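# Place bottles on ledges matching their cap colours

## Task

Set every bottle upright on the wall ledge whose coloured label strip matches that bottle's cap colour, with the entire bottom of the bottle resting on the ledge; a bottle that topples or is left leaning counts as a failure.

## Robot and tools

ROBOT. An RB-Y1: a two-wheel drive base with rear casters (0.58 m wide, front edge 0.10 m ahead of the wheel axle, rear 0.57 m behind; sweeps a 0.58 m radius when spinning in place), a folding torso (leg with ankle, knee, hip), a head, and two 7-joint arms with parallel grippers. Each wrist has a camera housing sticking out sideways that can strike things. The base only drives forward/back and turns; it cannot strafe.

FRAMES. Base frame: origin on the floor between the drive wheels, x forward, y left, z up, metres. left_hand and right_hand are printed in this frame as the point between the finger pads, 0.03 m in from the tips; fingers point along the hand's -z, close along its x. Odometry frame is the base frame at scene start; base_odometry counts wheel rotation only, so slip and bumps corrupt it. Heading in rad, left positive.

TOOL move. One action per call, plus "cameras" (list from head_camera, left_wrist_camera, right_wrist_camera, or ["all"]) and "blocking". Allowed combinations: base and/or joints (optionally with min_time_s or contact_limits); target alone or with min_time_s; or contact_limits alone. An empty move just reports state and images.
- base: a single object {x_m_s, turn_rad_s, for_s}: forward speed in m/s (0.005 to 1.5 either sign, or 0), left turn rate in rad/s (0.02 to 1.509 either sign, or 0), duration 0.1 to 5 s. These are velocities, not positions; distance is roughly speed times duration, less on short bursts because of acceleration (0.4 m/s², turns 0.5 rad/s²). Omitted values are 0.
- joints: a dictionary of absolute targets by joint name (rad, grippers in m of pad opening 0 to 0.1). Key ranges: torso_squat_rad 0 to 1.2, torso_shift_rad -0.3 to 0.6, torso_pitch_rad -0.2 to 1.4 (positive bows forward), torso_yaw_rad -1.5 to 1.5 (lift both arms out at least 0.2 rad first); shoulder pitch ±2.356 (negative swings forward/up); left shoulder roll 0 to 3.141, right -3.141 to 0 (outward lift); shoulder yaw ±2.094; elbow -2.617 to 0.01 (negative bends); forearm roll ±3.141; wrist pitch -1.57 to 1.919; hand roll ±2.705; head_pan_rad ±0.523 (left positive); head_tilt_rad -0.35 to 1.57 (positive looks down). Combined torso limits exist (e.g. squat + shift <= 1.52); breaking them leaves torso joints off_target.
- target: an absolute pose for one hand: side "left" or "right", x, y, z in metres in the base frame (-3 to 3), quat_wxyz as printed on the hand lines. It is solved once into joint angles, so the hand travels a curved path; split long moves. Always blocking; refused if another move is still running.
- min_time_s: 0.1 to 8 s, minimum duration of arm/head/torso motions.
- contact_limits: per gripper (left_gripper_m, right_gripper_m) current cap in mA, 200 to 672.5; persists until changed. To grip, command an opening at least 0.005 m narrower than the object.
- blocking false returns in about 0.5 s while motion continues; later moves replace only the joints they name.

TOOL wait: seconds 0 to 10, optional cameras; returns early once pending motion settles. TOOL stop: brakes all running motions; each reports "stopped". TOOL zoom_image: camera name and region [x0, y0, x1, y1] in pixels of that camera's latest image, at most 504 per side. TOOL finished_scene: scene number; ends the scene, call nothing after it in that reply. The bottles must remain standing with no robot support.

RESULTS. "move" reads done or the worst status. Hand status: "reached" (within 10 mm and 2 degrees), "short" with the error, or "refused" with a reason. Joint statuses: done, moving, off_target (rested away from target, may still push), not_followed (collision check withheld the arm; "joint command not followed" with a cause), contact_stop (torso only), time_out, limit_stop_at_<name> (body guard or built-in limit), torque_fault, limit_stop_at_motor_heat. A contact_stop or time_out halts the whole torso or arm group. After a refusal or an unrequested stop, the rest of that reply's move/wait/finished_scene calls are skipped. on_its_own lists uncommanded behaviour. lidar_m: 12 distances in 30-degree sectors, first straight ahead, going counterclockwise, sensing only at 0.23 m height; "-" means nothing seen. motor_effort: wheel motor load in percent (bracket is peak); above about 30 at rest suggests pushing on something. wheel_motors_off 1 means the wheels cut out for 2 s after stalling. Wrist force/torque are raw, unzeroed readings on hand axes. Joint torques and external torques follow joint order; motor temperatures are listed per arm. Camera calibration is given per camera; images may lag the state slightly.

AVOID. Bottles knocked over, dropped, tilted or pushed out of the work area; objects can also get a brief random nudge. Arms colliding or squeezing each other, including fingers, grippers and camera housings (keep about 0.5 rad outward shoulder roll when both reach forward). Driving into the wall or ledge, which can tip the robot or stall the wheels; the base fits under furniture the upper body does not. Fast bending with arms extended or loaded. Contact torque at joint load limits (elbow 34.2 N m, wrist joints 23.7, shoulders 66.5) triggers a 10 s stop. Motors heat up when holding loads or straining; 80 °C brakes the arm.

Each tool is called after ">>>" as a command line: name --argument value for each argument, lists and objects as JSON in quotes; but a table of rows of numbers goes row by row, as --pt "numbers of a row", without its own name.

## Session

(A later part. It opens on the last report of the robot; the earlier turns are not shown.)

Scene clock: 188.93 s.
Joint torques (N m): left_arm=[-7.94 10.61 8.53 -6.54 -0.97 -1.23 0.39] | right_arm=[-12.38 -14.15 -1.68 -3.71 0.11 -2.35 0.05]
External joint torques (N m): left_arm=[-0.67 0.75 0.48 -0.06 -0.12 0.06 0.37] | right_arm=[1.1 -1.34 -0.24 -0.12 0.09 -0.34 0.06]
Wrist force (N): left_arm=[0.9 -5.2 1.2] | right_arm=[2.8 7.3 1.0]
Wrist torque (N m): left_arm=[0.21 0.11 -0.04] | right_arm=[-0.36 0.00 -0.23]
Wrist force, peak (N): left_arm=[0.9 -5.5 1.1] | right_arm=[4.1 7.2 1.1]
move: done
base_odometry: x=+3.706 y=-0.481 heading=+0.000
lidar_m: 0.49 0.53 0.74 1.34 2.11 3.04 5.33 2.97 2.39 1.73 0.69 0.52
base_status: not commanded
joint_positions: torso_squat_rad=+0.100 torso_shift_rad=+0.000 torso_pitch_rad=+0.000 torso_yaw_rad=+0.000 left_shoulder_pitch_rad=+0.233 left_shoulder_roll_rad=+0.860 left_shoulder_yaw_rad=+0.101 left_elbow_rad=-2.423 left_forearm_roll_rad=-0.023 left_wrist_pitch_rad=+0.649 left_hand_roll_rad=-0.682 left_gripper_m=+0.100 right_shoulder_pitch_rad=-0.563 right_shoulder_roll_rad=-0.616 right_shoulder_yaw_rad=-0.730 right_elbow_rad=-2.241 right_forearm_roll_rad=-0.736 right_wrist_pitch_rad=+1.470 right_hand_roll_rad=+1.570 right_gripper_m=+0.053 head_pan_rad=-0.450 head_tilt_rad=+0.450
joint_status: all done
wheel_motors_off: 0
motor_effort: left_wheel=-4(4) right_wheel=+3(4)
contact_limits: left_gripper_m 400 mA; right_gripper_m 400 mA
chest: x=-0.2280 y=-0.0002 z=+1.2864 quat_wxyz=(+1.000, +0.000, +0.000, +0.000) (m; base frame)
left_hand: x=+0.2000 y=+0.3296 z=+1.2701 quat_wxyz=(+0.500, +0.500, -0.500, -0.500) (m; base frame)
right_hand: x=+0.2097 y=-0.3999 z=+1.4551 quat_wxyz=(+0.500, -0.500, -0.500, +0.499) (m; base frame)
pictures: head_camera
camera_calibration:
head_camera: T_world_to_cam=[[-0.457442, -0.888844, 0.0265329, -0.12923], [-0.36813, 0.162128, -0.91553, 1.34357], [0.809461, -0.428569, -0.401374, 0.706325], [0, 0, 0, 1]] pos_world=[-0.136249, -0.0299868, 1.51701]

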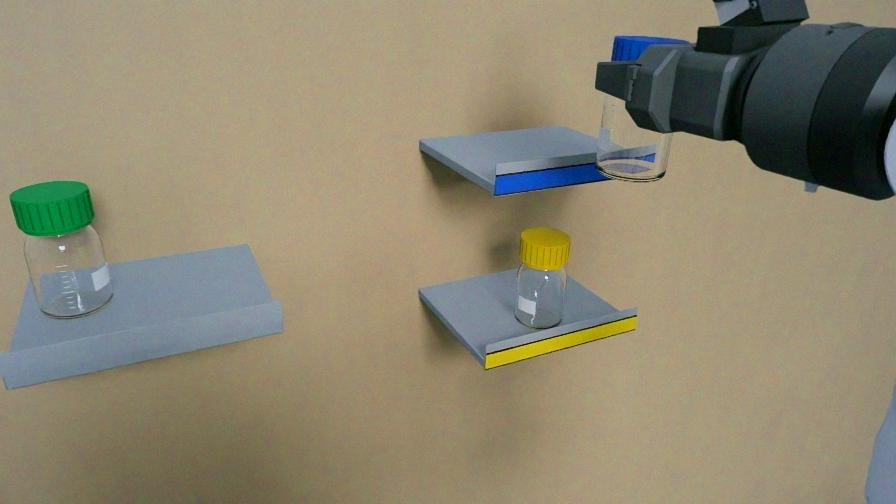

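>>> move --target '{"side": "right", "x": 0.28, "y": -0.43, "z": 1.472, "quat_wxyz": [0.5, -0.5, -0.5, 0.5]}' --min_time_s 1.0 --cameras '[]'

>>> move --target '{"side": "right", "x": 0.375, "y": -0.43, "z": 1.472, "quat_wxyz": [0.5, -0.5, -0.5, 0.5]}' --min_time_s 1.0 --cameras '["head_camera"]'

>>> move --target '{"side": "right", "x": 0.375, "y": -0.43, "z": 1.440, "quat_wxyz": [0.5, -0.5, -0.5, 0.5]}' --min_time_s 0.8 --cameras '["head_camera"]'

Scene clock: 190.83 s.
Joint torques (N m): left_arm=[-7.88 10.58 8.5 -6.42 -1.09 -1.36 0.49] | right_arm=[-17.41 -16.3 -0.12 -5.3 -0.38 -2.14 -0.01]
External joint torques (N m): left_arm=[-0.61 0.72 0.45 0.07 -0.25 -0.07 0.47] | right_arm=[-0.66 -2.46 1.24 0.14 -0.16 -0.15 0]
Wrist force (N): left_arm=[1.0 -5.2 0.9] | right_arm=[2.7 6.3 1.0]
Wrist torque (N m): left_arm=[0.21 0.14 -0.02] | right_arm=[-0.15 0.04 -0.19]
Wrist force, peak (N): left_arm=[1.1 -5.4 1.3] | right_arm=[3.8 7.4 1.0]
move: done
base_odometry: x=+3.706 y=-0.481 heading=+0.000
lidar_m: 0.50 0.52 0.75 1.34 2.11 3.04 5.34 2.97 2.39 1.74 0.69 0.52
base_status: not commanded
joint_positions: torso_squat_rad=+0.100 torso_shift_rad=+0.000 torso_pitch_rad=+0.000 torso_yaw_rad=+0.000 left_shoulder_pitch_rad=+0.233 left_shoulder_roll_rad=+0.860 left_shoulder_yaw_rad=+0.101 left_elbow_rad=-2.423 left_forearm_roll_rad=-0.023 left_wrist_pitch_rad=+0.649 left_hand_roll_rad=-0.682 left_gripper_m=+0.100 right_shoulder_pitch_rad=-0.722 right_shoulder_roll_rad=-0.662 right_shoulder_yaw_rad=-0.649 right_elbow_rad=-1.885 right_forearm_roll_rad=-0.690 right_wrist_pitch_rad=+1.311 right_hand_roll_rad=+1.709 right_gripper_m=+0.053 head_pan_rad=-0.450 head_tilt_rad=+0.450
joint_status: all done
wheel_motors_off: 0
motor_effort: left_wheel=-4(4) right_wheel=+3(4)
contact_limits: left_gripper_m 400 mA; right_gripper_m 400 mA
chest: x=-0.2280 y=-0.0002 z=+1.2864 quat_wxyz=(+1.000, +0.000, +0.000, +0.000) (m; base frame)
left_hand: x=+0.2000 y=+0.3296 z=+1.2701 quat_wxyz=(+0.500, +0.500, -0.500, -0.500) (m; base frame)
right_hand: x=+0.2798 y=-0.4301 z=+1.4718 quat_wxyz=(+0.500, -0.500, -0.500, +0.500) (m; base frame)
right_hand_status: reached (checked arc, planned for 1.0 s): 0 mm and 0.0 deg off.
pictures: none
No camera images: "cameras" was empty.

Scene clock: 192.47 s.
Joint torques (N m): left_arm=[-7.56 10.52 8.76 -6.55 -1.01 -1.29 0.38] | right_arm=[-21.44 -14.52 0.41 -7.5 -0.64 -2.07 -0.05]
External joint torques (N m): left_arm=[-0.29 0.66 0.71 -0.06 -0.16 -0.01 0.37] | right_arm=[-0.38 -1.05 1.42 0.17 -0.26 -0.14 -0.04]
Wrist force (N): left_arm=[1.1 -5.0 0.8] | right_arm=[2.9 6.7 1.1]
Wrist torque (N m): left_arm=[0.19 0.14 -0.03] | right_arm=[-0.27 -0.02 -0.29]
Wrist force, peak (N): left_arm=[1.0 -5.4 1.2] | right_arm=[3.0 7.4 1.4]
move: done
base_odometry: x=+3.706 y=-0.481 heading=+0.000
lidar_m: 0.50 0.52 0.75 1.33 2.10 3.04 5.34 2.97 2.39 1.73 0.70 0.52
base_status: not commanded
joint_positions: torso_squat_rad=+0.100 torso_shift_rad=+0.000 torso_pitch_rad=+0.000 torso_yaw_rad=+0.000 left_shoulder_pitch_rad=+0.233 left_shoulder_roll_rad=+0.860 left_shoulder_yaw_rad=+0.101 left_elbow_rad=-2.423 left_forearm_roll_rad=-0.023 left_wrist_pitch_rad=+0.649 left_hand_roll_rad=-0.682 left_gripper_m=+0.100 right_shoulder_pitch_rad=-0.936 right_shoulder_roll_rad=-0.642 right_shoulder_yaw_rad=-0.527 right_elbow_rad=-1.445 right_forearm_roll_rad=-0.609 right_wrist_pitch_rad=+1.060 right_hand_roll_rad=+1.852 right_gripper_m=+0.053 head_pan_rad=-0.450 head_tilt_rad=+0.450
joint_status: all done
wheel_motors_off: 0
motor_effort: left_wheel=-3(4) right_wheel=+3(4)
contact_limits: left_gripper_m 400 mA; right_gripper_m 400 mA
chest: x=-0.2280 y=-0.0002 z=+1.2864 quat_wxyz=(+1.000, +0.000, +0.000, +0.000) (m; base frame)
left_hand: x=+0.2000 y=+0.3296 z=+1.2701 quat_wxyz=(+0.500, +0.500, -0.500, -0.500) (m; base frame)
right_hand: x=+0.3750 y=-0.4301 z=+1.4719 quat_wxyz=(+0.500, -0.500, -0.500, +0.500) (m; base frame)
right_hand_status: reached (checked arc, planned for 1.0 s): 0 mm and 0.0 deg off.
pictures: head_camera
camera_calibration:
head_camera: T_world_to_cam=[[-0.457474, -0.888829, 0.0264541, -0.129115], [-0.36809, 0.162204, -0.915532, 1.34359], [0.809461, -0.42857, -0.401373, 0.706325], [0, 0, 0, 1]] pos_world=[-0.136249, -0.029987, 1.51701]

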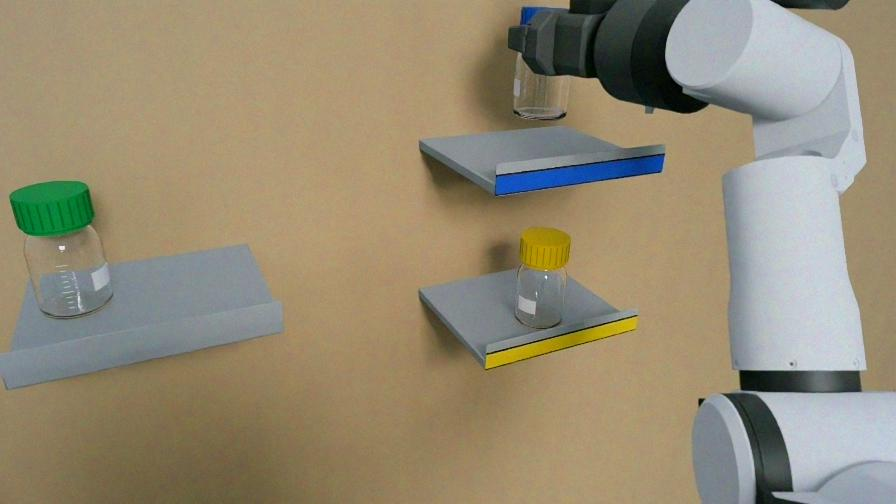

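Scene clock: 193.60 s.
Joint torques (N m): left_arm=[-7.56 10.6 8.45 -6.46 -1.05 -1.28 0.45] | right_arm=[-19.68 -14.35 -2.68 -8.02 -0.65 -2.37 0.14]
External joint torques (N m): left_arm=[-0.28 0.74 0.4 0.03 -0.2 0 0.44] | right_arm=[1.04 -0.68 -1.6 -0.03 -0.23 -0.46 0.15]
Wrist force (N): left_arm=[0.9 -5.2 1.2] | right_arm=[2.8 6.5 1.1]
Wrist torque (N m): left_arm=[0.21 0.11 -0.03] | right_arm=[-0.21 0.04 -0.20]
Wrist force, peak (N): left_arm=[0.8 -5.4 1.3] | right_arm=[3.0 7.3 0.0]
move: done
base_odometry: x=+3.706 y=-0.481 heading=+0.000
lidar_m: 0.50 0.53 0.75 1.34 2.11 3.04 5.34 2.98 2.40 1.74 0.69 0.52
base_status: not commanded
joint_positions: torso_squat_rad=+0.100 torso_shift_rad=+0.000 torso_pitch_rad=+0.000 torso_yaw_rad=+0.000 left_shoulder_pitch_rad=+0.233 left_shoulder_roll_rad=+0.860 left_shoulder_yaw_rad=+0.101 left_elbow_rad=-2.423 left_forearm_roll_rad=-0.023 left_wrist_pitch_rad=+0.649 left_hand_roll_rad=-0.682 left_gripper_m=+0.100 right_shoulder_pitch_rad=-0.854 right_shoulder_roll_rad=-0.597 right_shoulder_yaw_rad=-0.542 right_elbow_rad=-1.487 right_forearm_roll_rad=-0.625 right_wrist_pitch_rad=+1.016 right_hand_roll_rad=+1.879 right_gripper_m=+0.053 head_pan_rad=-0.450 head_tilt_rad=+0.450
joint_status: all done
wheel_motors_off: 0
motor_effort: left_wheel=-4(4) right_wheel=+2(4)
contact_limits: left_gripper_m 400 mA; right_gripper_m 400 mA
chest: x=-0.2280 y=-0.0002 z=+1.2864 quat_wxyz=(+1.000, +0.000, +0.000, +0.000) (m; base frame)
left_hand: x=+0.2000 y=+0.3296 z=+1.2701 quat_wxyz=(+0.500, +0.500, -0.500, -0.500) (m; base frame)
right_hand: x=+0.3751 y=-0.4299 z=+1.4400 quat_wxyz=(+0.500, -0.500, -0.500, +0.500) (m; base frame)
right_hand_status: reached (checked arc, planned for 0.8 s): 0 mm and 0.0 deg off.
pictures: head_camera
camera_calibration:
head_camera: T_world_to_cam=[[-0.457474, -0.888829, 0.0264541, -0.129115], [-0.36809, 0.162204, -0.915532, 1.34359], [0.809461, -0.42857, -0.401373, 0.706325], [0, 0, 0, 1]] pos_world=[-0.136249, -0.029987, 1.51701]

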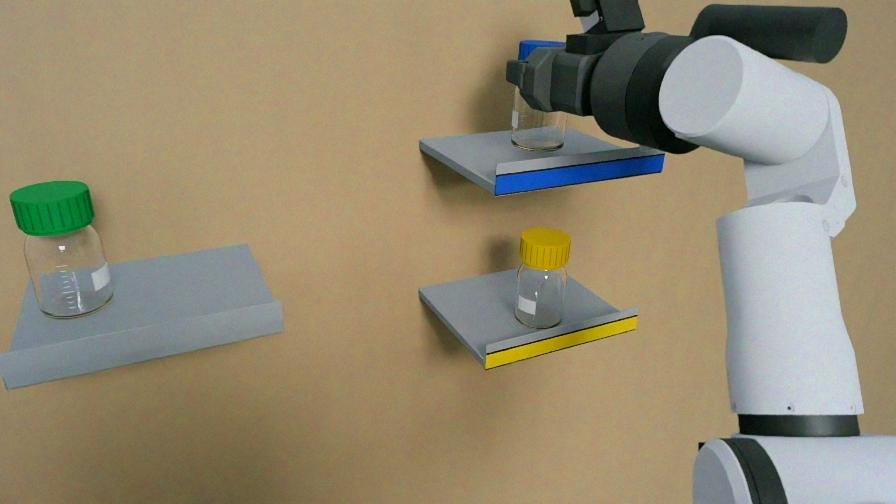

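>>> move --target '{"side": "right", "x": 0.375, "y": -0.43, "z": 1.433, "quat_wxyz": [0.5, -0.5, -0.5, 0.5]}' --min_time_s 0.5 --cameras '[]'

>>> move --target '{"side": "right", "x": 0.375, "y": -0.43, "z": 1.430, "quat_wxyz": [0.5, -0.5, -0.5, 0.5]}' --min_time_s 0.5 --cameras '["head_camera"]'

Scene clock: 194.70 s.
Joint torques (N m): left_arm=[-7.53 10.47 8.41 -6.41 -0.92 -1.26 0.59] | right_arm=[-19.54 -14.36 -2.17 -8.08 -0.75 -2.49 0.07]
External joint torques (N m): left_arm=[-0.26 0.61 0.36 0.07 -0.07 0.03 0.57] | right_arm=[1.11 -0.66 -1.08 -0.02 -0.33 -0.58 0.08]
Wrist force (N): left_arm=[0.7 -5.1 1.1] | right_arm=[2.8 6.4 0.7]
Wrist torque (N m): left_arm=[0.20 0.10 -0.01] | right_arm=[-0.18 -0.01 -0.24]
Wrist force, peak (N): left_arm=[0.9 -5.4 1.1] | right_arm=[3.0 7.2 0.2]
move: done
base_odometry: x=+3.706 y=-0.481 heading=+0.000
lidar_m: 0.50 0.53 0.75 1.33 2.11 3.04 5.34 2.96 2.40 1.74 0.70 0.52
base_status: not commanded
joint_positions: torso_squat_rad=+0.100 torso_shift_rad=+0.000 torso_pitch_rad=+0.000 torso_yaw_rad=+0.000 left_shoulder_pitch_rad=+0.233 left_shoulder_roll_rad=+0.860 left_shoulder_yaw_rad=+0.101 left_elbow_rad=-2.423 left_forearm_roll_rad=-0.023 left_wrist_pitch_rad=+0.649 left_hand_roll_rad=-0.682 left_gripper_m=+0.100 right_shoulder_pitch_rad=-0.837 right_shoulder_roll_rad=-0.587 right_shoulder_yaw_rad=-0.544 right_elbow_rad=-1.494 right_forearm_roll_rad=-0.629 right_wrist_pitch_rad=+1.006 right_hand_roll_rad=+1.885 right_gripper_m=+0.053 head_pan_rad=-0.450 head_tilt_rad=+0.450
joint_status: all done
wheel_motors_off: 0
motor_effort: left_wheel=-3(4) right_wheel=+3(4)
contact_limits: left_gripper_m 400 mA; right_gripper_m 400 mA
chest: x=-0.2280 y=-0.0002 z=+1.2864 quat_wxyz=(+1.000, +0.000, +0.000, +0.000) (m; base frame)
left_hand: x=+0.2000 y=+0.3296 z=+1.2701 quat_wxyz=(+0.500, +0.500, -0.500, -0.500) (m; base frame)
right_hand: x=+0.3751 y=-0.4299 z=+1.4331 quat_wxyz=(+0.500, -0.500, -0.500, +0.500) (m; base frame)
right_hand_status: reached (checked arc, planned for 0.5 s): 0 mm and 0.0 deg off.
pictures: none
No camera images: "cameras" was empty.

Scene clock: 195.53 s.
Joint torques (N m): left_arm=[-7.62 10.62 8.73 -6.45 -0.96 -1.31 0.56] | right_arm=[-14.73 -11.44 -2.12 -5.03 -0.01 -0.56 -0.01]
External joint torques (N m): left_arm=[-0.35 0.76 0.68 0.03 -0.11 -0.02 0.54] | right_arm=[5.88 2.27 -1.03 3.05 0.41 1.35 0]
Wrist force (N): left_arm=[1.0 -5.4 1.1] | right_arm=[2.6 -2.4 0.8]
Wrist torque (N m): left_arm=[0.22 0.13 -0.02] | right_arm=[-0.25 -0.07 -0.11]
Wrist force, peak (N): left_arm=[1.0 -5.4 1.1] | right_arm=[3.2 7.6 0.9]
move: done
base_odometry: x=+3.706 y=-0.481 heading=+0.000
lidar_m: 0.49 0.53 0.75 1.33 2.11 3.04 5.34 2.97 2.40 1.73 0.70 0.52
base_status: not commanded
joint_positions: torso_squat_rad=+0.100 torso_shift_rad=+0.000 torso_pitch_rad=+0.000 torso_yaw_rad=+0.000 left_shoulder_pitch_rad=+0.233 left_shoulder_roll_rad=+0.860 left_shoulder_yaw_rad=+0.101 left_elbow_rad=-2.423 left_forearm_roll_rad=-0.023 left_wrist_pitch_rad=+0.649 left_hand_roll_rad=-0.682 left_gripper_m=+0.100 right_shoulder_pitch_rad=-0.831 right_shoulder_roll_rad=-0.584 right_shoulder_yaw_rad=-0.545 right_elbow_rad=-1.498 right_forearm_roll_rad=-0.631 right_wrist_pitch_rad=+1.000 right_hand_roll_rad=+1.889 right_gripper_m=+0.053 head_pan_rad=-0.450 head_tilt_rad=+0.450
joint_status: all done
wheel_motors_off: 0
motor_effort: left_wheel=-3(4) right_wheel=+2(4)
contact_limits: left_gripper_m 400 mA; right_gripper_m 400 mA
chest: x=-0.2280 y=-0.0002 z=+1.2864 quat_wxyz=(+1.000, +0.000, +0.000, +0.000) (m; base frame)
left_hand: x=+0.2000 y=+0.3296 z=+1.2701 quat_wxyz=(+0.500, +0.500, -0.500, -0.500) (m; base frame)
right_hand: x=+0.3748 y=-0.4298 z=+1.4314 quat_wxyz=(+0.499, -0.501, -0.500, +0.500) (m; base frame)
right_hand_status: reached (checked arc, planned for 0.5 s): 1 mm and 0.1 deg off.
pictures: head_camera
camera_calibration:
head_camera: T_world_to_cam=[[-0.457442, -0.888844, 0.0265329, -0.12923], [-0.36813, 0.162128, -0.91553, 1.34357], [0.809461, -0.428569, -0.401374, 0.706325], [0, 0, 0, 1]] pos_world=[-0.136249, -0.0299868, 1.51701]

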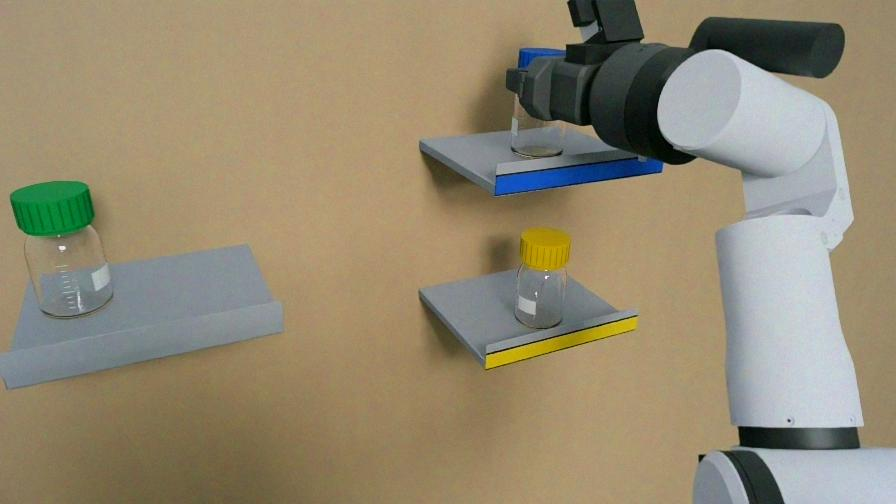

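>>> move --joints '{"right_gripper_m": 0.1}' --cameras '["right_wrist_camera"]'

>>> move --target '{"side": "right", "x": 0.29, "y": -0.43, "z": 1.435, "quat_wxyz": [0.5, -0.5, -0.5, 0.5]}' --min_time_s 0.8 --cameras '[]'

>>> move --target '{"side": "right", "x": 0.20, "y": -0.40, "z": 1.40, "quat_wxyz": [0.5, -0.5, -0.5, 0.5]}' --min_time_s 0.8 --cameras '["head_camera", "right_wrist_camera"]'

Scene clock: 197.10 s.
Joint torques (N m): left_arm=[-7.38 10.51 8.43 -6.49 -1 -1.35 0.58] | right_arm=[-18.04 -13.26 -1.91 -7.03 -0.2 -1.5 0.22]
External joint torques (N m): left_arm=[-0.11 0.65 0.38 -0.01 -0.15 -0.07 0.57] | right_arm=[2.57 0.44 -0.82 1.06 0.22 0.41 0.22]
Wrist force (N): left_arm=[0.8 -5.1 1.1] | right_arm=[3.4 4.7 1.3]
Wrist torque (N m): left_arm=[0.19 0.11 -0.02] | right_arm=[-0.23 0.08 -0.24]
Wrist force, peak (N): left_arm=[1.0 -5.5 1.0] | right_arm=[2.8 5.8 0.7]
move: done
base_odometry: x=+3.706 y=-0.481 heading=+0.000
lidar_m: 0.50 0.53 0.74 1.34 2.11 3.04 5.34 2.97 2.40 1.74 0.69 0.51
base_status: not commanded
joint_positions: torso_squat_rad=+0.100 torso_shift_rad=+0.000 torso_pitch_rad=+0.000 torso_yaw_rad=+0.000 left_shoulder_pitch_rad=+0.233 left_shoulder_roll_rad=+0.860 left_shoulder_yaw_rad=+0.101 left_elbow_rad=-2.423 left_forearm_roll_rad=-0.023 left_wrist_pitch_rad=+0.649 left_hand_roll_rad=-0.682 left_gripper_m=+0.100 right_shoulder_pitch_rad=-0.830 right_shoulder_roll_rad=-0.583 right_shoulder_yaw_rad=-0.545 right_elbow_rad=-1.498 right_forearm_roll_rad=-0.631 right_wrist_pitch_rad=+1.001 right_hand_roll_rad=+1.889 right_gripper_m=+0.100 head_pan_rad=-0.450 head_tilt_rad=+0.450
joint_status: all done
wheel_motors_off: 0
motor_effort: left_wheel=-3(4) right_wheel=+3(4)
contact_limits: left_gripper_m 400 mA; right_gripper_m 400 mA
chest: x=-0.2280 y=-0.0002 z=+1.2864 quat_wxyz=(+1.000, +0.000, +0.000, +0.000) (m; base frame)
left_hand: x=+0.2000 y=+0.3296 z=+1.2701 quat_wxyz=(+0.500, +0.500, -0.500, -0.500) (m; base frame)
right_hand: x=+0.3750 y=-0.4299 z=+1.4305 quat_wxyz=(+0.500, -0.500, -0.500, +0.500) (m; base frame)
pictures: right_wrist_camera
camera_calibration:
right_wrist_camera: T_world_to_cam=[[-0.0168244, -0.998507, 0.0519614, -0.502112], [-0.495906, -0.0367931, -0.867597, 1.43822], [0.868213, -0.0403648, -0.494546, 0.436715], [0, 0, 0, 1]] pos_world=[0.32561, -0.430818, 1.48986]

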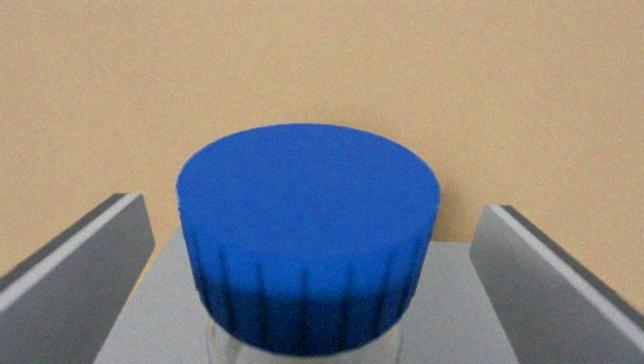

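Scene clock: 198.23 s.
Joint torques (N m): left_arm=[-7.7 10.34 7.87 -6.49 -1.04 -1.33 0.51] | right_arm=[-15.62 -15.75 -2.51 -5.6 -0.32 -1.96 -0.01]
External joint torques (N m): left_arm=[-0.42 0.48 -0.18 -0.01 -0.19 -0.04 0.49] | right_arm=[0.99 -1.87 -0.88 0.64 -0.05 0.02 0]
Wrist force (N): left_arm=[0.9 -5.2 1.2] | right_arm=[3.0 4.4 0.8]
Wrist torque (N m): left_arm=[0.21 0.12 -0.03] | right_arm=[-0.17 0.06 -0.03]
Wrist force, peak (N): left_arm=[1.1 -5.3 1.2] | right_arm=[3.3 5.8 0.6]
move: done
base_odometry: x=+3.706 y=-0.481 heading=+0.000
lidar_m: 0.50 0.52 0.75 1.34 2.11 3.04 5.34 2.97 2.39 1.74 0.70 0.52
base_status: not commanded
joint_positions: torso_squat_rad=+0.100 torso_shift_rad=+0.000 torso_pitch_rad=+0.000 torso_yaw_rad=+0.000 left_shoulder_pitch_rad=+0.233 left_shoulder_roll_rad=+0.860 left_shoulder_yaw_rad=+0.101 left_elbow_rad=-2.423 left_forearm_roll_rad=-0.023 left_wrist_pitch_rad=+0.649 left_hand_roll_rad=-0.682 left_gripper_m=+0.100 right_shoulder_pitch_rad=-0.634 right_shoulder_roll_rad=-0.602 right_shoulder_yaw_rad=-0.640 right_elbow_rad=-1.888 right_forearm_roll_rad=-0.696 right_wrist_pitch_rad=+1.212 right_hand_roll_rad=+1.750 right_gripper_m=+0.100 head_pan_rad=-0.450 head_tilt_rad=+0.450
joint_status: all done
wheel_motors_off: 0
motor_effort: left_wheel=-3(4) right_wheel=+3(4)
contact_limits: left_gripper_m 400 mA; right_gripper_m 400 mA
chest: x=-0.2280 y=-0.0002 z=+1.2864 quat_wxyz=(+1.000, +0.000, +0.000, +0.000) (m; base frame)
left_hand: x=+0.2000 y=+0.3296 z=+1.2701 quat_wxyz=(+0.500, +0.500, -0.500, -0.500) (m; base frame)
right_hand: x=+0.2903 y=-0.4300 z=+1.4351 quat_wxyz=(+0.500, -0.500, -0.500, +0.500) (m; base frame)
right_hand_status: reached (checked arc, planned for 0.8 s): 0 mm and 0.0 deg off.
pictures: none
No camera images: "cameras" was empty.

Scene clock: 199.37 s.
Joint torques (N m): left_arm=[-7.75 11 8.13 -6.59 -1.09 -1.32 0.51] | right_arm=[-11.37 -12.48 -2.29 -4.13 -0.21 -2.08 0.02]
External joint torques (N m): left_arm=[-0.47 1.14 0.08 -0.11 -0.24 -0.04 0.5] | right_arm=[0.38 -0.28 -0.56 0.59 -0.12 -0.08 0.02]
Wrist force (N): left_arm=[1.1 -5.1 1.1] | right_arm=[2.9 4.9 0.5]
Wrist torque (N m): left_arm=[0.19 0.15 -0.02] | right_arm=[-0.22 0.05 -0.09]
Wrist force, peak (N): left_arm=[0.8 -5.4 1.3] | right_arm=[2.5 6.0 1.3]
move: done
base_odometry: x=+3.706 y=-0.481 heading=+0.000
lidar_m: 0.50 0.52 0.75 1.34 2.11 3.04 5.33 2.97 2.40 1.74 0.70 0.52
base_status: not commanded
joint_positions: torso_squat_rad=+0.100 torso_shift_rad=+0.000 torso_pitch_rad=+0.000 torso_yaw_rad=+0.000 left_shoulder_pitch_rad=+0.233 left_shoulder_roll_rad=+0.860 left_shoulder_yaw_rad=+0.101 left_elbow_rad=-2.423 left_forearm_roll_rad=-0.023 left_wrist_pitch_rad=+0.649 left_hand_roll_rad=-0.682 left_gripper_m=+0.100 right_shoulder_pitch_rad=-0.365 right_shoulder_roll_rad=-0.498 right_shoulder_yaw_rad=-0.754 right_elbow_rad=-2.322 right_forearm_roll_rad=-0.771 right_wrist_pitch_rad=+1.339 right_hand_roll_rad=+1.639 right_gripper_m=+0.100 head_pan_rad=-0.450 head_tilt_rad=+0.450
joint_status: all done
wheel_motors_off: 0
motor_effort: left_wheel=-4(4) right_wheel=+2(4)
contact_limits: left_gripper_m 400 mA; right_gripper_m 400 mA
chest: x=-0.2281 y=-0.0002 z=+1.2864 quat_wxyz=(+1.000, +0.000, +0.000, +0.000) (m; base frame)
left_hand: x=+0.1999 y=+0.3296 z=+1.2701 quat_wxyz=(+0.500, +0.500, -0.500, -0.500) (m; base frame)
right_hand: x=+0.2005 y=-0.4000 z=+1.4002 quat_wxyz=(+0.500, -0.500, -0.500, +0.500) (m; base frame)
right_hand_status: reached (checked arc, planned for 0.8 s): 1 mm and 0.1 deg off.
pictures: head_camera, right_wrist_camera
camera_calibration:
head_camera: T_world_to_cam=[[-0.457475, -0.888829, 0.0264523, -0.129112], [-0.368089, 0.162206, -0.915532, 1.34359], [0.809461, -0.42857, -0.401373, 0.706325], [0, 0, 0, 1]] pos_world=[-0.136249, -0.029987, 1.51701]
right_wrist_camera: T_world_to_cam=[[-0.0170247, -0.998484, 0.05235, -0.47405], [-0.496738, -0.0369926, -0.867112, 1.32597], [0.867733, -0.0407665, -0.495355, 0.5755], [0, 0, 0, 1]] pos_world=[0.151208, -0.400819, 1.45966]

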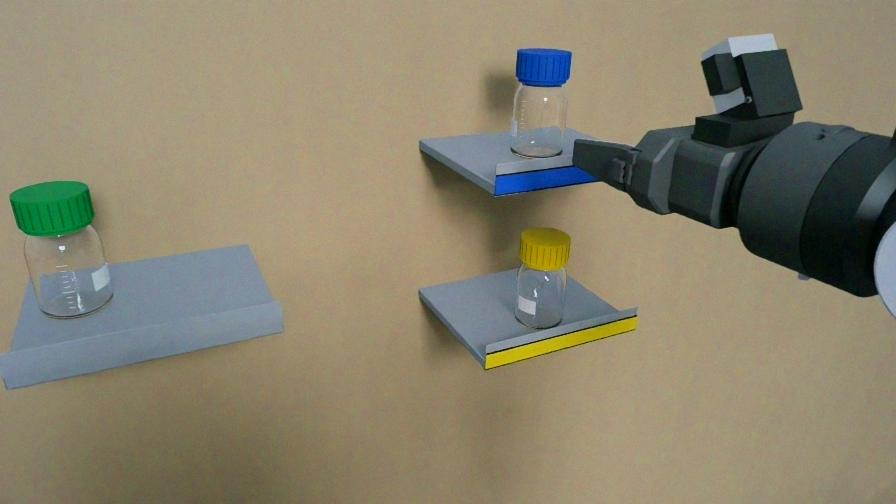

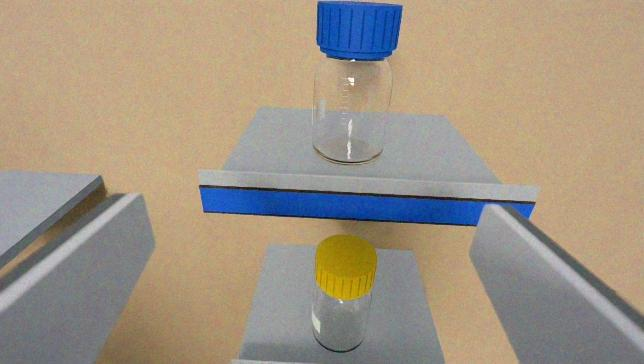

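>>> move --joints '{"head_pan_rad": 0.45, "head_tilt_rad": 0.45}' --cameras '[]'

>>> move --target '{"side": "left", "x": 0.25, "y": 0.302, "z": 1.228, "quat_wxyz": [0.5, 0.5, -0.5, -0.5]}' --min_time_s 1.0 --cameras '["left_wrist_camera", "head_camera"]'

>>> zoom_image --camera "left_wrist_camera" --region '[160, 60, 500, 300]'

Scene clock: 202.07 s.
Joint torques (N m): left_arm=[-7.73 10.74 8.38 -6.66 -1.07 -1.4 0.55] | right_arm=[-11.22 -12.35 -2.2 -3.98 -0.27 -1.85 0.11]
External joint torques (N m): left_arm=[-0.46 0.88 0.33 -0.17 -0.22 -0.12 0.53] | right_arm=[0.53 -0.16 -0.47 0.74 -0.18 0.15 0.12]
Wrist force (N): left_arm=[0.7 -5.3 1.0] | right_arm=[2.6 4.7 0.7]
Wrist torque (N m): left_arm=[0.21 0.09 -0.02] | right_arm=[-0.18 0.03 -0.05]
Wrist force, peak (N): left_arm=[1.0 -5.4 1.4] | right_arm=[3.3 5.9 0.4]
move: done
base_odometry: x=+3.706 y=-0.481 heading=+0.000
lidar_m: 0.50 0.53 0.74 1.34 2.11 3.04 5.34 2.97 2.40 1.74 0.70 0.51
base_status: not commanded
joint_positions: torso_squat_rad=+0.100 torso_shift_rad=+0.000 torso_pitch_rad=+0.000 torso_yaw_rad=+0.000 left_shoulder_pitch_rad=+0.233 left_shoulder_roll_rad=+0.860 left_shoulder_yaw_rad=+0.101 left_elbow_rad=-2.423 left_forearm_roll_rad=-0.023 left_wrist_pitch_rad=+0.649 left_hand_roll_rad=-0.682 left_gripper_m=+0.100 right_shoulder_pitch_rad=-0.365 right_shoulder_roll_rad=-0.498 right_shoulder_yaw_rad=-0.754 right_elbow_rad=-2.322 right_forearm_roll_rad=-0.771 right_wrist_pitch_rad=+1.339 right_hand_roll_rad=+1.639 right_gripper_m=+0.100 head_pan_rad=+0.450 head_tilt_rad=+0.450
joint_status: all done
wheel_motors_off: 0
motor_effort: left_wheel=-3(4) right_wheel=+3(4)
contact_limits: left_gripper_m 400 mA; right_gripper_m 400 mA
chest: x=-0.2281 y=-0.0002 z=+1.2864 quat_wxyz=(+1.000, +0.000, +0.000, +0.000) (m; base frame)
left_hand: x=+0.1999 y=+0.3296 z=+1.2701 quat_wxyz=(+0.500, +0.500, -0.500, -0.500) (m; base frame)
right_hand: x=+0.2005 y=-0.4000 z=+1.4002 quat_wxyz=(+0.500, -0.500, -0.500, +0.500) (m; base frame)
pictures: none
No camera images: "cameras" was empty.

Scene clock: 203.40 s.
Joint torques (N m): left_arm=[-10.87 8.53 5.49 -7.67 -0.88 -1.55 0.07] | right_arm=[-11.51 -12.36 -2.51 -3.99 -0.2 -1.88 0.17]
External joint torques (N m): left_arm=[-0.61 0.07 -1.87 0.48 -0.15 -0.17 0.06] | right_arm=[0.24 -0.16 -0.78 0.72 -0.12 0.13 0.17]
Wrist force (N): left_arm=[1.2 -5.2 1.0] | right_arm=[2.1 5.1 0.8]
Wrist torque (N m): left_arm=[0.20 0.15 -0.03] | right_arm=[-0.25 -0.04 -0.01]
Wrist force, peak (N): left_arm=[0.6 -5.7 1.2] | right_arm=[3.6 5.7 1.3]
move: done
base_odometry: x=+3.706 y=-0.481 heading=+0.000
lidar_m: 0.50 0.53 0.74 1.33 2.11 3.04 5.34 2.97 2.40 1.74 0.69 0.52
base_status: not commanded
joint_positions: torso_squat_rad=+0.100 torso_shift_rad=+0.000 torso_pitch_rad=+0.000 torso_yaw_rad=+0.000 left_shoulder_pitch_rad=+0.045 left_shoulder_roll_rad=+0.687 left_shoulder_yaw_rad=-0.080 left_elbow_rad=-2.208 left_forearm_roll_rad=-0.169 left_wrist_pitch_rad=+0.601 left_hand_roll_rad=-0.747 left_gripper_m=+0.100 right_shoulder_pitch_rad=-0.365 right_shoulder_roll_rad=-0.498 right_shoulder_yaw_rad=-0.754 right_elbow_rad=-2.322 right_forearm_roll_rad=-0.771 right_wrist_pitch_rad=+1.339 right_hand_roll_rad=+1.639 right_gripper_m=+0.100 head_pan_rad=+0.450 head_tilt_rad=+0.450
joint_status: all done
wheel_motors_off: 0
motor_effort: left_wheel=-3(4) right_wheel=+3(4)
contact_limits: left_gripper_m 400 mA; right_gripper_m 400 mA
chest: x=-0.2281 y=-0.0002 z=+1.2864 quat_wxyz=(+1.000, +0.000, +0.000, +0.000) (m; base frame)
left_hand: x=+0.2500 y=+0.3021 z=+1.2283 quat_wxyz=(+0.500, +0.500, -0.500, -0.500) (m; base frame)
left_hand_status: reached (checked arc, planned for 1.0 s): 0 mm and 0.0 deg off.
right_hand: x=+0.2005 y=-0.4000 z=+1.4002 quat_wxyz=(+0.500, -0.500, -0.500, +0.500) (m; base frame)
pictures: head_camera, left_wrist_camera
camera_calibration:
head_camera: T_world_to_cam=[[0.411776, -0.910898, 0.0265493, 0.0498844], [-0.355286, -0.187301, -0.9158, 1.34654], [0.839174, 0.367672, -0.400755, 0.711842], [0, 0, 0, 1]] pos_world=[-0.139494, 0.0359231, 1.51711]
left_wrist_camera: T_world_to_cam=[[-0.0358913, -0.999342, -0.00526884, 0.316252], [-0.466489, 0.0214161, -0.884267, 1.22352], [0.883798, -0.0292796, -0.466951, 0.435704], [0, 0, 0, 1]] pos_world=[0.197037, 0.302598, 1.28704]

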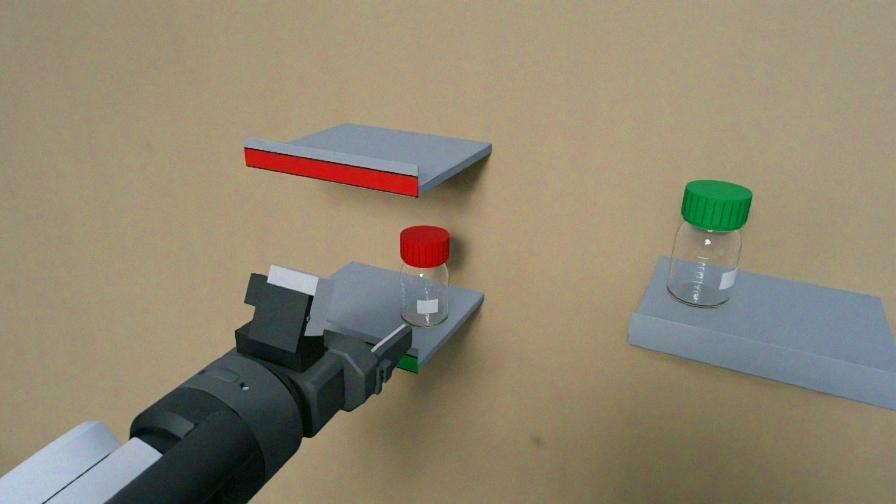

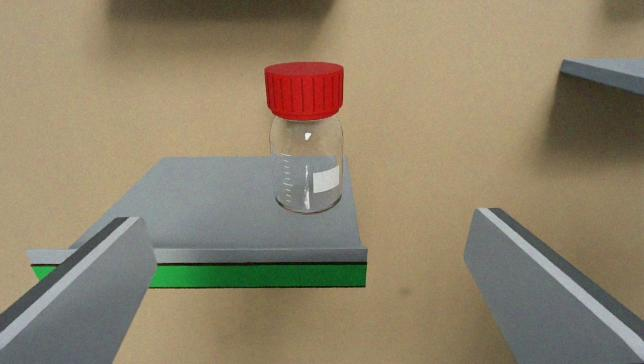

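Scaled by 1.482 from the camera's 644x364 image, which has a finer 1265x715 frame.

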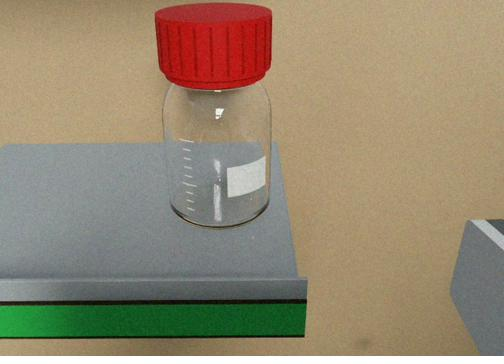

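>>> move --target '{"side": "left", "x": 0.37, "y": 0.3055, "z": 1.226, "quat_wxyz": [0.5, 0.5, -0.5, -0.5]}' --min_time_s 1.2 --cameras '["left_wrist_camera", "head_camera"]'

>>> zoom_image --camera "head_camera" --region '[200, 100, 520, 420]'

Scene clock: 205.80 s.
Joint torques (N m): left_arm=[-17.7 10.26 6.13 -7.82 -0.61 -1.41 -0.05] | right_arm=[-10.81 -12.68 -1.92 -4.3 -0.22 -1.97 0.05]
External joint torques (N m): left_arm=[-0.29 0.34 -1.83 0.54 -0.08 -0.01 -0.06] | right_arm=[0.94 -0.48 -0.19 0.42 -0.13 0.03 0.05]
Wrist force (N): left_arm=[1.5 -5.3 1.3] | right_arm=[1.7 5.3 1.6]
Wrist torque (N m): left_arm=[0.21 0.19 -0.03] | right_arm=[-0.29 -0.07 -0.04]
Wrist force, peak (N): left_arm=[1.0 -5.8 0.8] | right_arm=[3.4 6.1 0.6]
move: done
base_odometry: x=+3.706 y=-0.481 heading=+0.000
lidar_m: 0.49 0.53 0.75 1.34 2.11 3.04 5.34 2.97 2.40 1.74 0.69 0.52
base_status: not commanded
joint_positions: torso_squat_rad=+0.100 torso_shift_rad=+0.000 torso_pitch_rad=+0.000 torso_yaw_rad=+0.000 left_shoulder_pitch_rad=-0.370 left_shoulder_roll_rad=+0.643 left_shoulder_yaw_rad=-0.177 left_elbow_rad=-1.674 left_forearm_roll_rad=-0.139 left_wrist_pitch_rad=+0.461 left_hand_roll_rad=-0.760 left_gripper_m=+0.100 right_shoulder_pitch_rad=-0.365 right_shoulder_roll_rad=-0.498 right_shoulder_yaw_rad=-0.754 right_elbow_rad=-2.322 right_forearm_roll_rad=-0.771 right_wrist_pitch_rad=+1.339 right_hand_roll_rad=+1.639 right_gripper_m=+0.100 head_pan_rad=+0.450 head_tilt_rad=+0.450
joint_status: all done
wheel_motors_off: 0
motor_effort: left_wheel=-3(4) right_wheel=+3(4)
contact_limits: left_gripper_m 400 mA; right_gripper_m 400 mA
chest: x=-0.2281 y=-0.0002 z=+1.2864 quat_wxyz=(+1.000, +0.000, +0.000, +0.000) (m; base frame)
left_hand: x=+0.3699 y=+0.3056 z=+1.2265 quat_wxyz=(+0.500, +0.500, -0.500, -0.500) (m; base frame)
left_hand_status: reached (checked arc, planned for 1.2 s): 1 mm and 0.0 deg off.
right_hand: x=+0.2005 y=-0.4000 z=+1.4002 quat_wxyz=(+0.500, -0.500, -0.500, +0.500) (m; base frame)
pictures: head_camera, left_wrist_camera
camera_calibration:
head_camera: T_world_to_cam=[[0.411776, -0.910898, 0.0265493, 0.0498844], [-0.355286, -0.187301, -0.9158, 1.34654], [0.839174, 0.367672, -0.400755, 0.711842], [0, 0, 0, 1]] pos_world=[-0.139494, 0.0359231, 1.51711]
left_wrist_camera: T_world_to_cam=[[-0.0358441, -0.999344, -0.00518829, 0.324029], [-0.466296, 0.0213163, -0.884372, 1.27794], [0.883902, -0.0292802, -0.466754, 0.328626], [0, 0, 0, 1]] pos_world=[0.317038, 0.306198, 1.28524]

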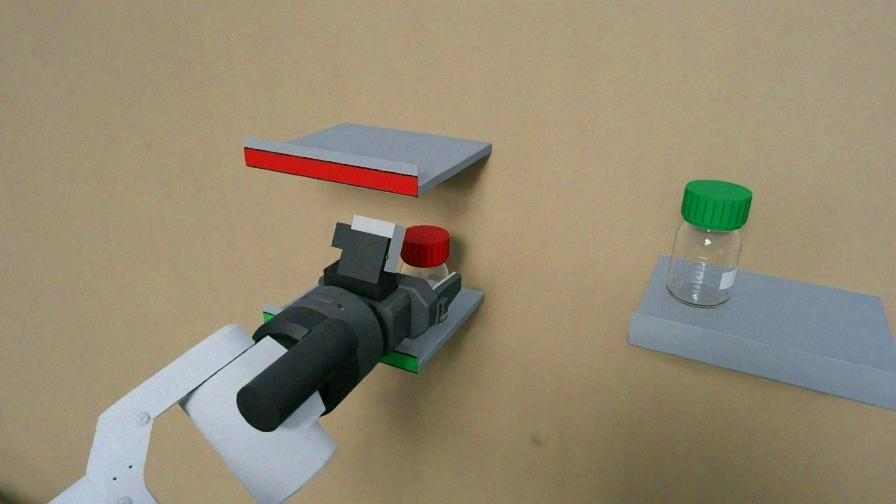

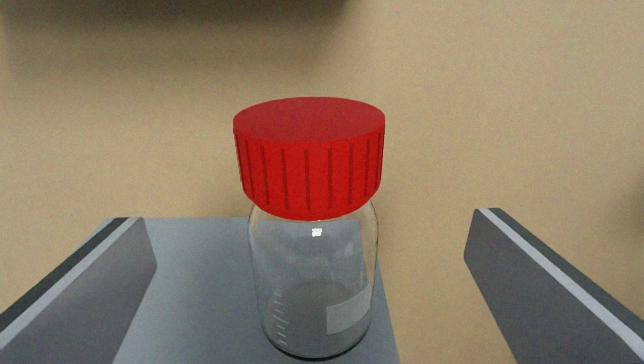

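Scaled by 1.575 from the camera's 896x504 image, which has a finer 1280x720 frame.

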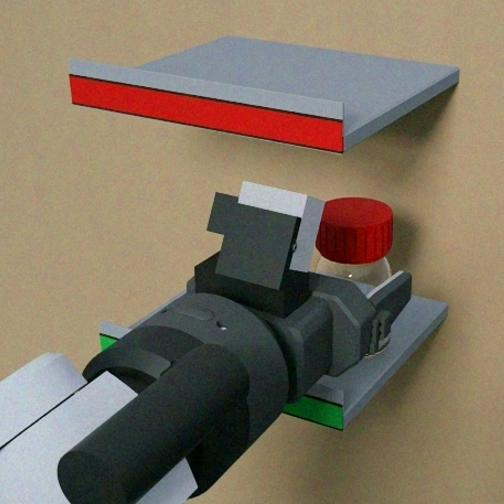

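>>> move --target '{"side": "left", "x": 0.419, "y": 0.3055, "z": 1.227, "quat_wxyz": [0.5, 0.5, -0.5, -0.5]}' --min_time_s 1.0 --cameras '["left_wrist_camera", "head_camera"]'

>>> move --joints '{"left_gripper_m": 0.035}' --cameras '["left_wrist_camera"]'

Scene clock: 207.57 s.
Joint torques (N m): left_arm=[-21.1 10.63 5.41 -8.12 -0.43 -1.62 0.01] | right_arm=[-11.31 -12.55 -2.33 -4.09 -0.01 -2.14 -0.04]
External joint torques (N m): left_arm=[-0.8 0.27 -2.04 0.46 -0.04 -0.21 -0.01] | right_arm=[0.44 -0.35 -0.6 0.63 0.08 -0.14 -0.03]
Wrist force (N): left_arm=[1.4 -5.0 1.2] | right_arm=[2.5 5.5 0.9]
Wrist torque (N m): left_arm=[0.20 0.17 -0.04] | right_arm=[-0.34 0.02 -0.04]
Wrist force, peak (N): left_arm=[1.2 -5.8 1.6] | right_arm=[3.6 5.8 0.8]
move: done
base_odometry: x=+3.706 y=-0.481 heading=+0.000
lidar_m: 0.49 0.53 0.74 1.34 2.11 3.04 5.34 2.97 2.40 1.74 0.69 0.52
base_status: not commanded
joint_positions: torso_squat_rad=+0.100 torso_shift_rad=+0.000 torso_pitch_rad=+0.000 torso_yaw_rad=+0.000 left_shoulder_pitch_rad=-0.548 left_shoulder_roll_rad=+0.603 left_shoulder_yaw_rad=-0.207 left_elbow_rad=-1.397 left_forearm_roll_rad=-0.137 left_wrist_pitch_rad=+0.358 left_hand_roll_rad=-0.770 left_gripper_m=+0.100 right_shoulder_pitch_rad=-0.365 right_shoulder_roll_rad=-0.498 right_shoulder_yaw_rad=-0.754 right_elbow_rad=-2.322 right_forearm_roll_rad=-0.771 right_wrist_pitch_rad=+1.339 right_hand_roll_rad=+1.639 right_gripper_m=+0.100 head_pan_rad=+0.450 head_tilt_rad=+0.450
joint_status: all done
wheel_motors_off: 0
motor_effort: left_wheel=-3(4) right_wheel=+4(4)
contact_limits: left_gripper_m 400 mA; right_gripper_m 400 mA
chest: x=-0.2281 y=-0.0002 z=+1.2864 quat_wxyz=(+1.000, +0.000, +0.000, +0.000) (m; base frame)
left_hand: x=+0.4190 y=+0.3056 z=+1.2275 quat_wxyz=(+0.500, +0.500, -0.500, -0.500) (m; base frame)
left_hand_status: reached (checked arc, planned for 1.0 s): 1 mm and 0.0 deg off.
right_hand: x=+0.2005 y=-0.4000 z=+1.4002 quat_wxyz=(+0.500, -0.500, -0.500, +0.500) (m; base frame)
pictures: head_camera, left_wrist_camera
camera_calibration:
head_camera: T_world_to_cam=[[0.411776, -0.910898, 0.0265493, 0.0498844], [-0.355286, -0.187301, -0.9158, 1.34654], [0.839174, 0.367672, -0.400755, 0.711842], [0, 0, 0, 1]] pos_world=[-0.139494, 0.0359231, 1.51711]
left_wrist_camera: T_world_to_cam=[[-0.0357991, -0.999346, -0.00510269, 0.325665], [-0.466221, 0.0212171, -0.884414, 1.30173], [0.883944, -0.0292822, -0.466676, 0.285667], [0, 0, 0, 1]] pos_world=[0.366039, 0.306198, 1.28624]

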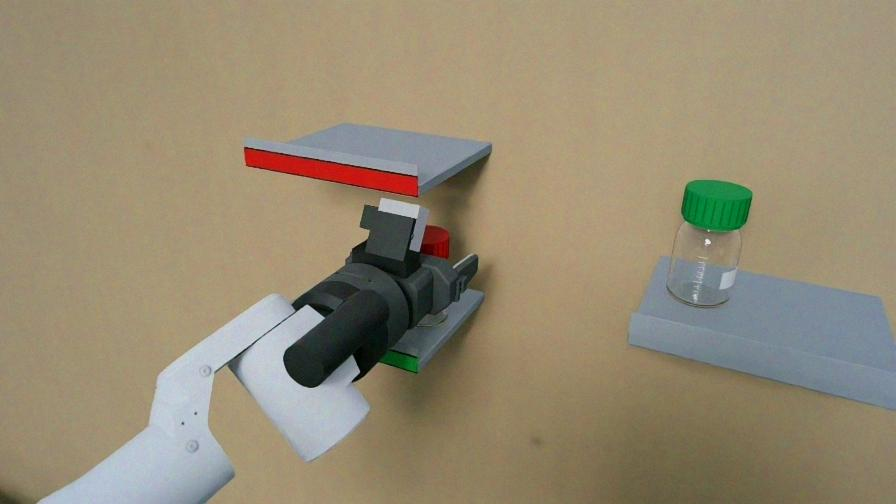

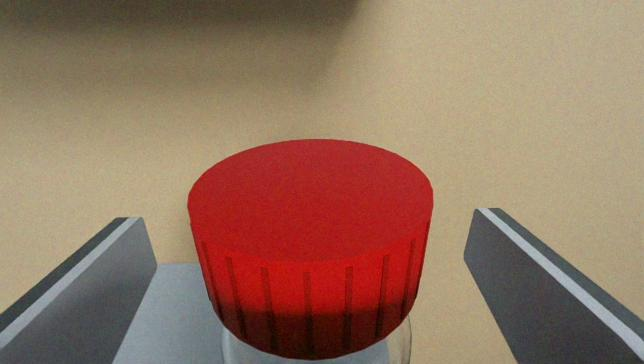

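Scene clock: 208.83 s.
Joint torques (N m): left_arm=[-21.08 10.73 5.75 -8.04 -0.46 -1.51 -0.04] | right_arm=[-11.61 -12.79 -2.31 -4.05 -0.33 -1.88 0.01]
External joint torques (N m): left_arm=[-0.77 0.37 -1.7 0.54 -0.07 -0.09 -0.05] | right_arm=[0.14 -0.6 -0.58 0.67 -0.24 0.12 0.02]
Wrist force (N): left_arm=[1.8 -5.1 1.1] | right_arm=[2.6 5.7 1.2]
Wrist torque (N m): left_arm=[0.23 0.15 -0.01] | right_arm=[-0.31 0.04 -0.03]
Wrist force, peak (N): left_arm=[1.7 -5.2 1.4] | right_arm=[3.0 5.8 0.7]
move: off_target
base_odometry: x=+3.706 y=-0.481 heading=+0.000
lidar_m: 0.49 0.52 0.74 1.33 2.11 3.04 5.34 2.97 2.40 1.74 0.69 0.51
base_status: not commanded
joint_positions: torso_squat_rad=+0.100 torso_shift_rad=+0.000 torso_pitch_rad=+0.000 torso_yaw_rad=+0.000 left_shoulder_pitch_rad=-0.548 left_shoulder_roll_rad=+0.603 left_shoulder_yaw_rad=-0.207 left_elbow_rad=-1.397 left_forearm_roll_rad=-0.137 left_wrist_pitch_rad=+0.358 left_hand_roll_rad=-0.770 left_gripper_m=+0.053 right_shoulder_pitch_rad=-0.365 right_shoulder_roll_rad=-0.498 right_shoulder_yaw_rad=-0.754 right_elbow_rad=-2.322 right_forearm_roll_rad=-0.771 right_wrist_pitch_rad=+1.339 right_hand_roll_rad=+1.639 right_gripper_m=+0.100 head_pan_rad=+0.450 head_tilt_rad=+0.450
joint_status: left_gripper_m off_target (ended at +0.053, target +0.035)
wheel_motors_off: 0
motor_effort: left_wheel=-3(4) right_wheel=+3(4)
contact_limits: left_gripper_m 400 mA; right_gripper_m 400 mA
chest: x=-0.2281 y=-0.0002 z=+1.2864 quat_wxyz=(+1.000, +0.000, +0.000, +0.000) (m; base frame)
left_hand: x=+0.4190 y=+0.3056 z=+1.2275 quat_wxyz=(+0.500, +0.500, -0.500, -0.500) (m; base frame)
right_hand: x=+0.2005 y=-0.4000 z=+1.4002 quat_wxyz=(+0.500, -0.500, -0.500, +0.500) (m; base frame)
pictures: left_wrist_camera
camera_calibration:
left_wrist_camera: T_world_to_cam=[[-0.0357991, -0.999346, -0.00510269, 0.325665], [-0.466221, 0.0212171, -0.884414, 1.30173], [0.883944, -0.0292822, -0.466676, 0.285667], [0, 0, 0, 1]] pos_world=[0.366039, 0.306198, 1.28624]

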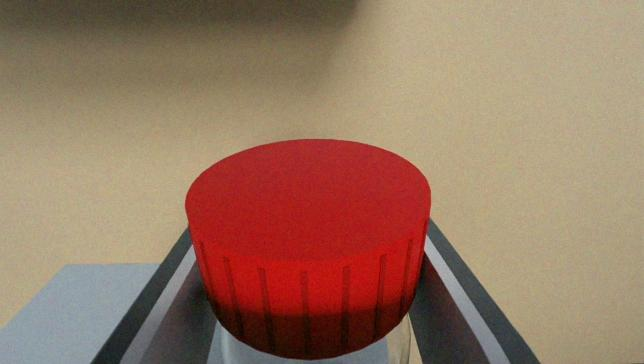

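>>> move --target '{"side": "left", "x": 0.419, "y": 0.3055, "z": 1.2335, "quat_wxyz": [0.5, 0.5, -0.5, -0.5]}' --min_time_s 0.5 --cameras '[]'

>>> move --target '{"side": "left", "x": 0.388, "y": 0.3055, "z": 1.234, "quat_wxyz": [0.5, 0.5, -0.5, -0.5]}' --min_time_s 0.7 --cameras '["head_camera"]'

>>> zoom_image --camera "head_camera" --region '[200, 100, 520, 420]'

Scene clock: 210.90 s.
Joint torques (N m): left_arm=[-22.92 12.53 5.69 -9.87 -0.38 -1.54 0.11] | right_arm=[-11.24 -12.41 -2.15 -4.2 0 -1.9 0]
External joint torques (N m): left_arm=[-2.58 2.07 -1.91 -1.41 0.03 -0.13 0.1] | right_arm=[0.51 -0.21 -0.42 0.52 0.08 0.11 0.01]
Wrist force (N): left_arm=[1.2 -6.7 1.1] | right_arm=[3.2 4.3 1.1]
Wrist torque (N m): left_arm=[0.18 0.15 -0.03] | right_arm=[-0.17 0.10 -0.03]
Wrist force, peak (N): left_arm=[1.4 -7.1 1.2] | right_arm=[3.5 5.7 1.1]
move: done
base_odometry: x=+3.706 y=-0.481 heading=+0.000
lidar_m: 0.50 0.53 0.74 1.34 2.10 3.04 5.34 2.97 2.39 1.75 0.70 0.52
base_status: not commanded
joint_positions: torso_squat_rad=+0.100 torso_shift_rad=+0.000 torso_pitch_rad=+0.000 torso_yaw_rad=+0.000 left_shoulder_pitch_rad=-0.555 left_shoulder_roll_rad=+0.616 left_shoulder_yaw_rad=-0.213 left_elbow_rad=-1.409 left_forearm_roll_rad=-0.121 left_wrist_pitch_rad=+0.375 left_hand_roll_rad=-0.770 left_gripper_m=+0.053 right_shoulder_pitch_rad=-0.365 right_shoulder_roll_rad=-0.498 right_shoulder_yaw_rad=-0.754 right_elbow_rad=-2.322 right_forearm_roll_rad=-0.771 right_wrist_pitch_rad=+1.339 right_hand_roll_rad=+1.639 right_gripper_m=+0.100 head_pan_rad=+0.450 head_tilt_rad=+0.450
joint_status: all done
wheel_motors_off: 0
motor_effort: left_wheel=-4(4) right_wheel=+2(4)
contact_limits: left_gripper_m 400 mA; right_gripper_m 400 mA
chest: x=-0.2281 y=-0.0002 z=+1.2864 quat_wxyz=(+1.000, +0.000, +0.000, +0.000) (m; base frame)
left_hand: x=+0.4190 y=+0.3056 z=+1.2333 quat_wxyz=(+0.500, +0.500, -0.500, -0.500) (m; base frame)
left_hand_status: reached (checked arc, planned for 0.5 s): 0 mm and 0.0 deg off.
right_hand: x=+0.2005 y=-0.4000 z=+1.4002 quat_wxyz=(+0.500, -0.500, -0.500, +0.500) (m; base frame)
pictures: none
No camera images: "cameras" was empty.

Scene clock: 211.93 s.
Joint torques (N m): left_arm=[-20.15 11.69 9.67 -9.55 -0.68 -1.7 0.55] | right_arm=[-11 -12.63 -1.77 -4.03 -0.23 -1.95 0.03]
External joint torques (N m): left_arm=[-1.6 1.47 1.65 -1.28 -0.17 -0.29 0.54] | right_arm=[0.75 -0.43 -0.04 0.69 -0.14 0.05 0.03]
Wrist force (N): left_arm=[1.2 -7.1 1.0] | right_arm=[2.7 4.3 0.6]
Wrist torque (N m): left_arm=[0.22 0.17 -0.14] | right_arm=[-0.13 0.03 -0.06]
Wrist force, peak (N): left_arm=[0.8 -7.4 0.9] | right_arm=[2.8 6.2 1.1]
move: done
base_odometry: x=+3.706 y=-0.481 heading=+0.000
lidar_m: 0.50 0.53 0.73 1.34 2.11 3.04 5.34 2.97 2.40 1.74 0.69 0.51
base_status: not commanded
joint_positions: torso_squat_rad=+0.100 torso_shift_rad=+0.000 torso_pitch_rad=+0.000 torso_yaw_rad=+0.000 left_shoulder_pitch_rad=-0.444 left_shoulder_roll_rad=+0.646 left_shoulder_yaw_rad=-0.195 left_elbow_rad=-1.591 left_forearm_roll_rad=-0.119 left_wrist_pitch_rad=+0.447 left_hand_roll_rad=-0.764 left_gripper_m=+0.053 right_shoulder_pitch_rad=-0.365 right_shoulder_roll_rad=-0.498 right_shoulder_yaw_rad=-0.754 right_elbow_rad=-2.322 right_forearm_roll_rad=-0.771 right_wrist_pitch_rad=+1.339 right_hand_roll_rad=+1.639 right_gripper_m=+0.100 head_pan_rad=+0.450 head_tilt_rad=+0.450
joint_status: all done
wheel_motors_off: 0
motor_effort: left_wheel=-4(4) right_wheel=+2(3)
contact_limits: left_gripper_m 400 mA; right_gripper_m 400 mA
chest: x=-0.2281 y=-0.0002 z=+1.2864 quat_wxyz=(+1.000, +0.000, +0.000, +0.000) (m; base frame)
left_hand: x=+0.3882 y=+0.3054 z=+1.2338 quat_wxyz=(+0.500, +0.500, -0.500, -0.500) (m; base frame)
left_hand_status: reached (checked arc, planned for 0.7 s): 0 mm and 0.0 deg off.
right_hand: x=+0.2005 y=-0.4000 z=+1.4002 quat_wxyz=(+0.500, -0.500, -0.500, +0.500) (m; base frame)
pictures: head_camera
camera_calibration:
head_camera: T_world_to_cam=[[0.411776, -0.910898, 0.0265493, 0.0498844], [-0.355286, -0.187301, -0.9158, 1.34654], [0.839174, 0.367672, -0.400755, 0.711842], [0, 0, 0, 1]] pos_world=[-0.139494, 0.0359231, 1.51711]

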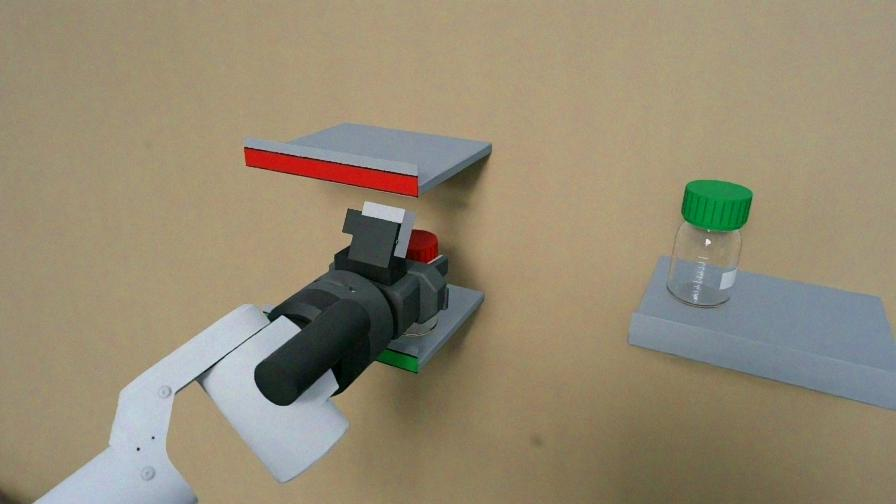

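Scaled by 1.575 from the camera's 896x504 image, which has a finer 1280x720 frame.

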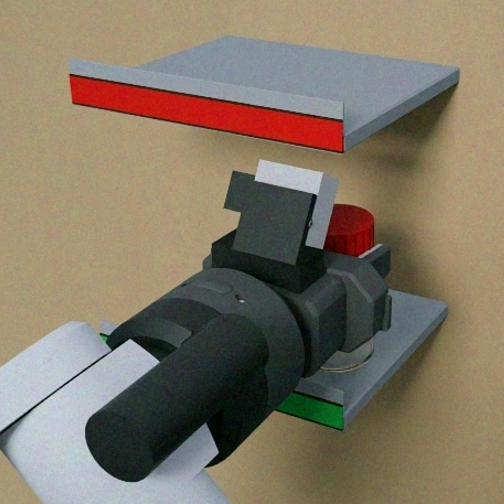

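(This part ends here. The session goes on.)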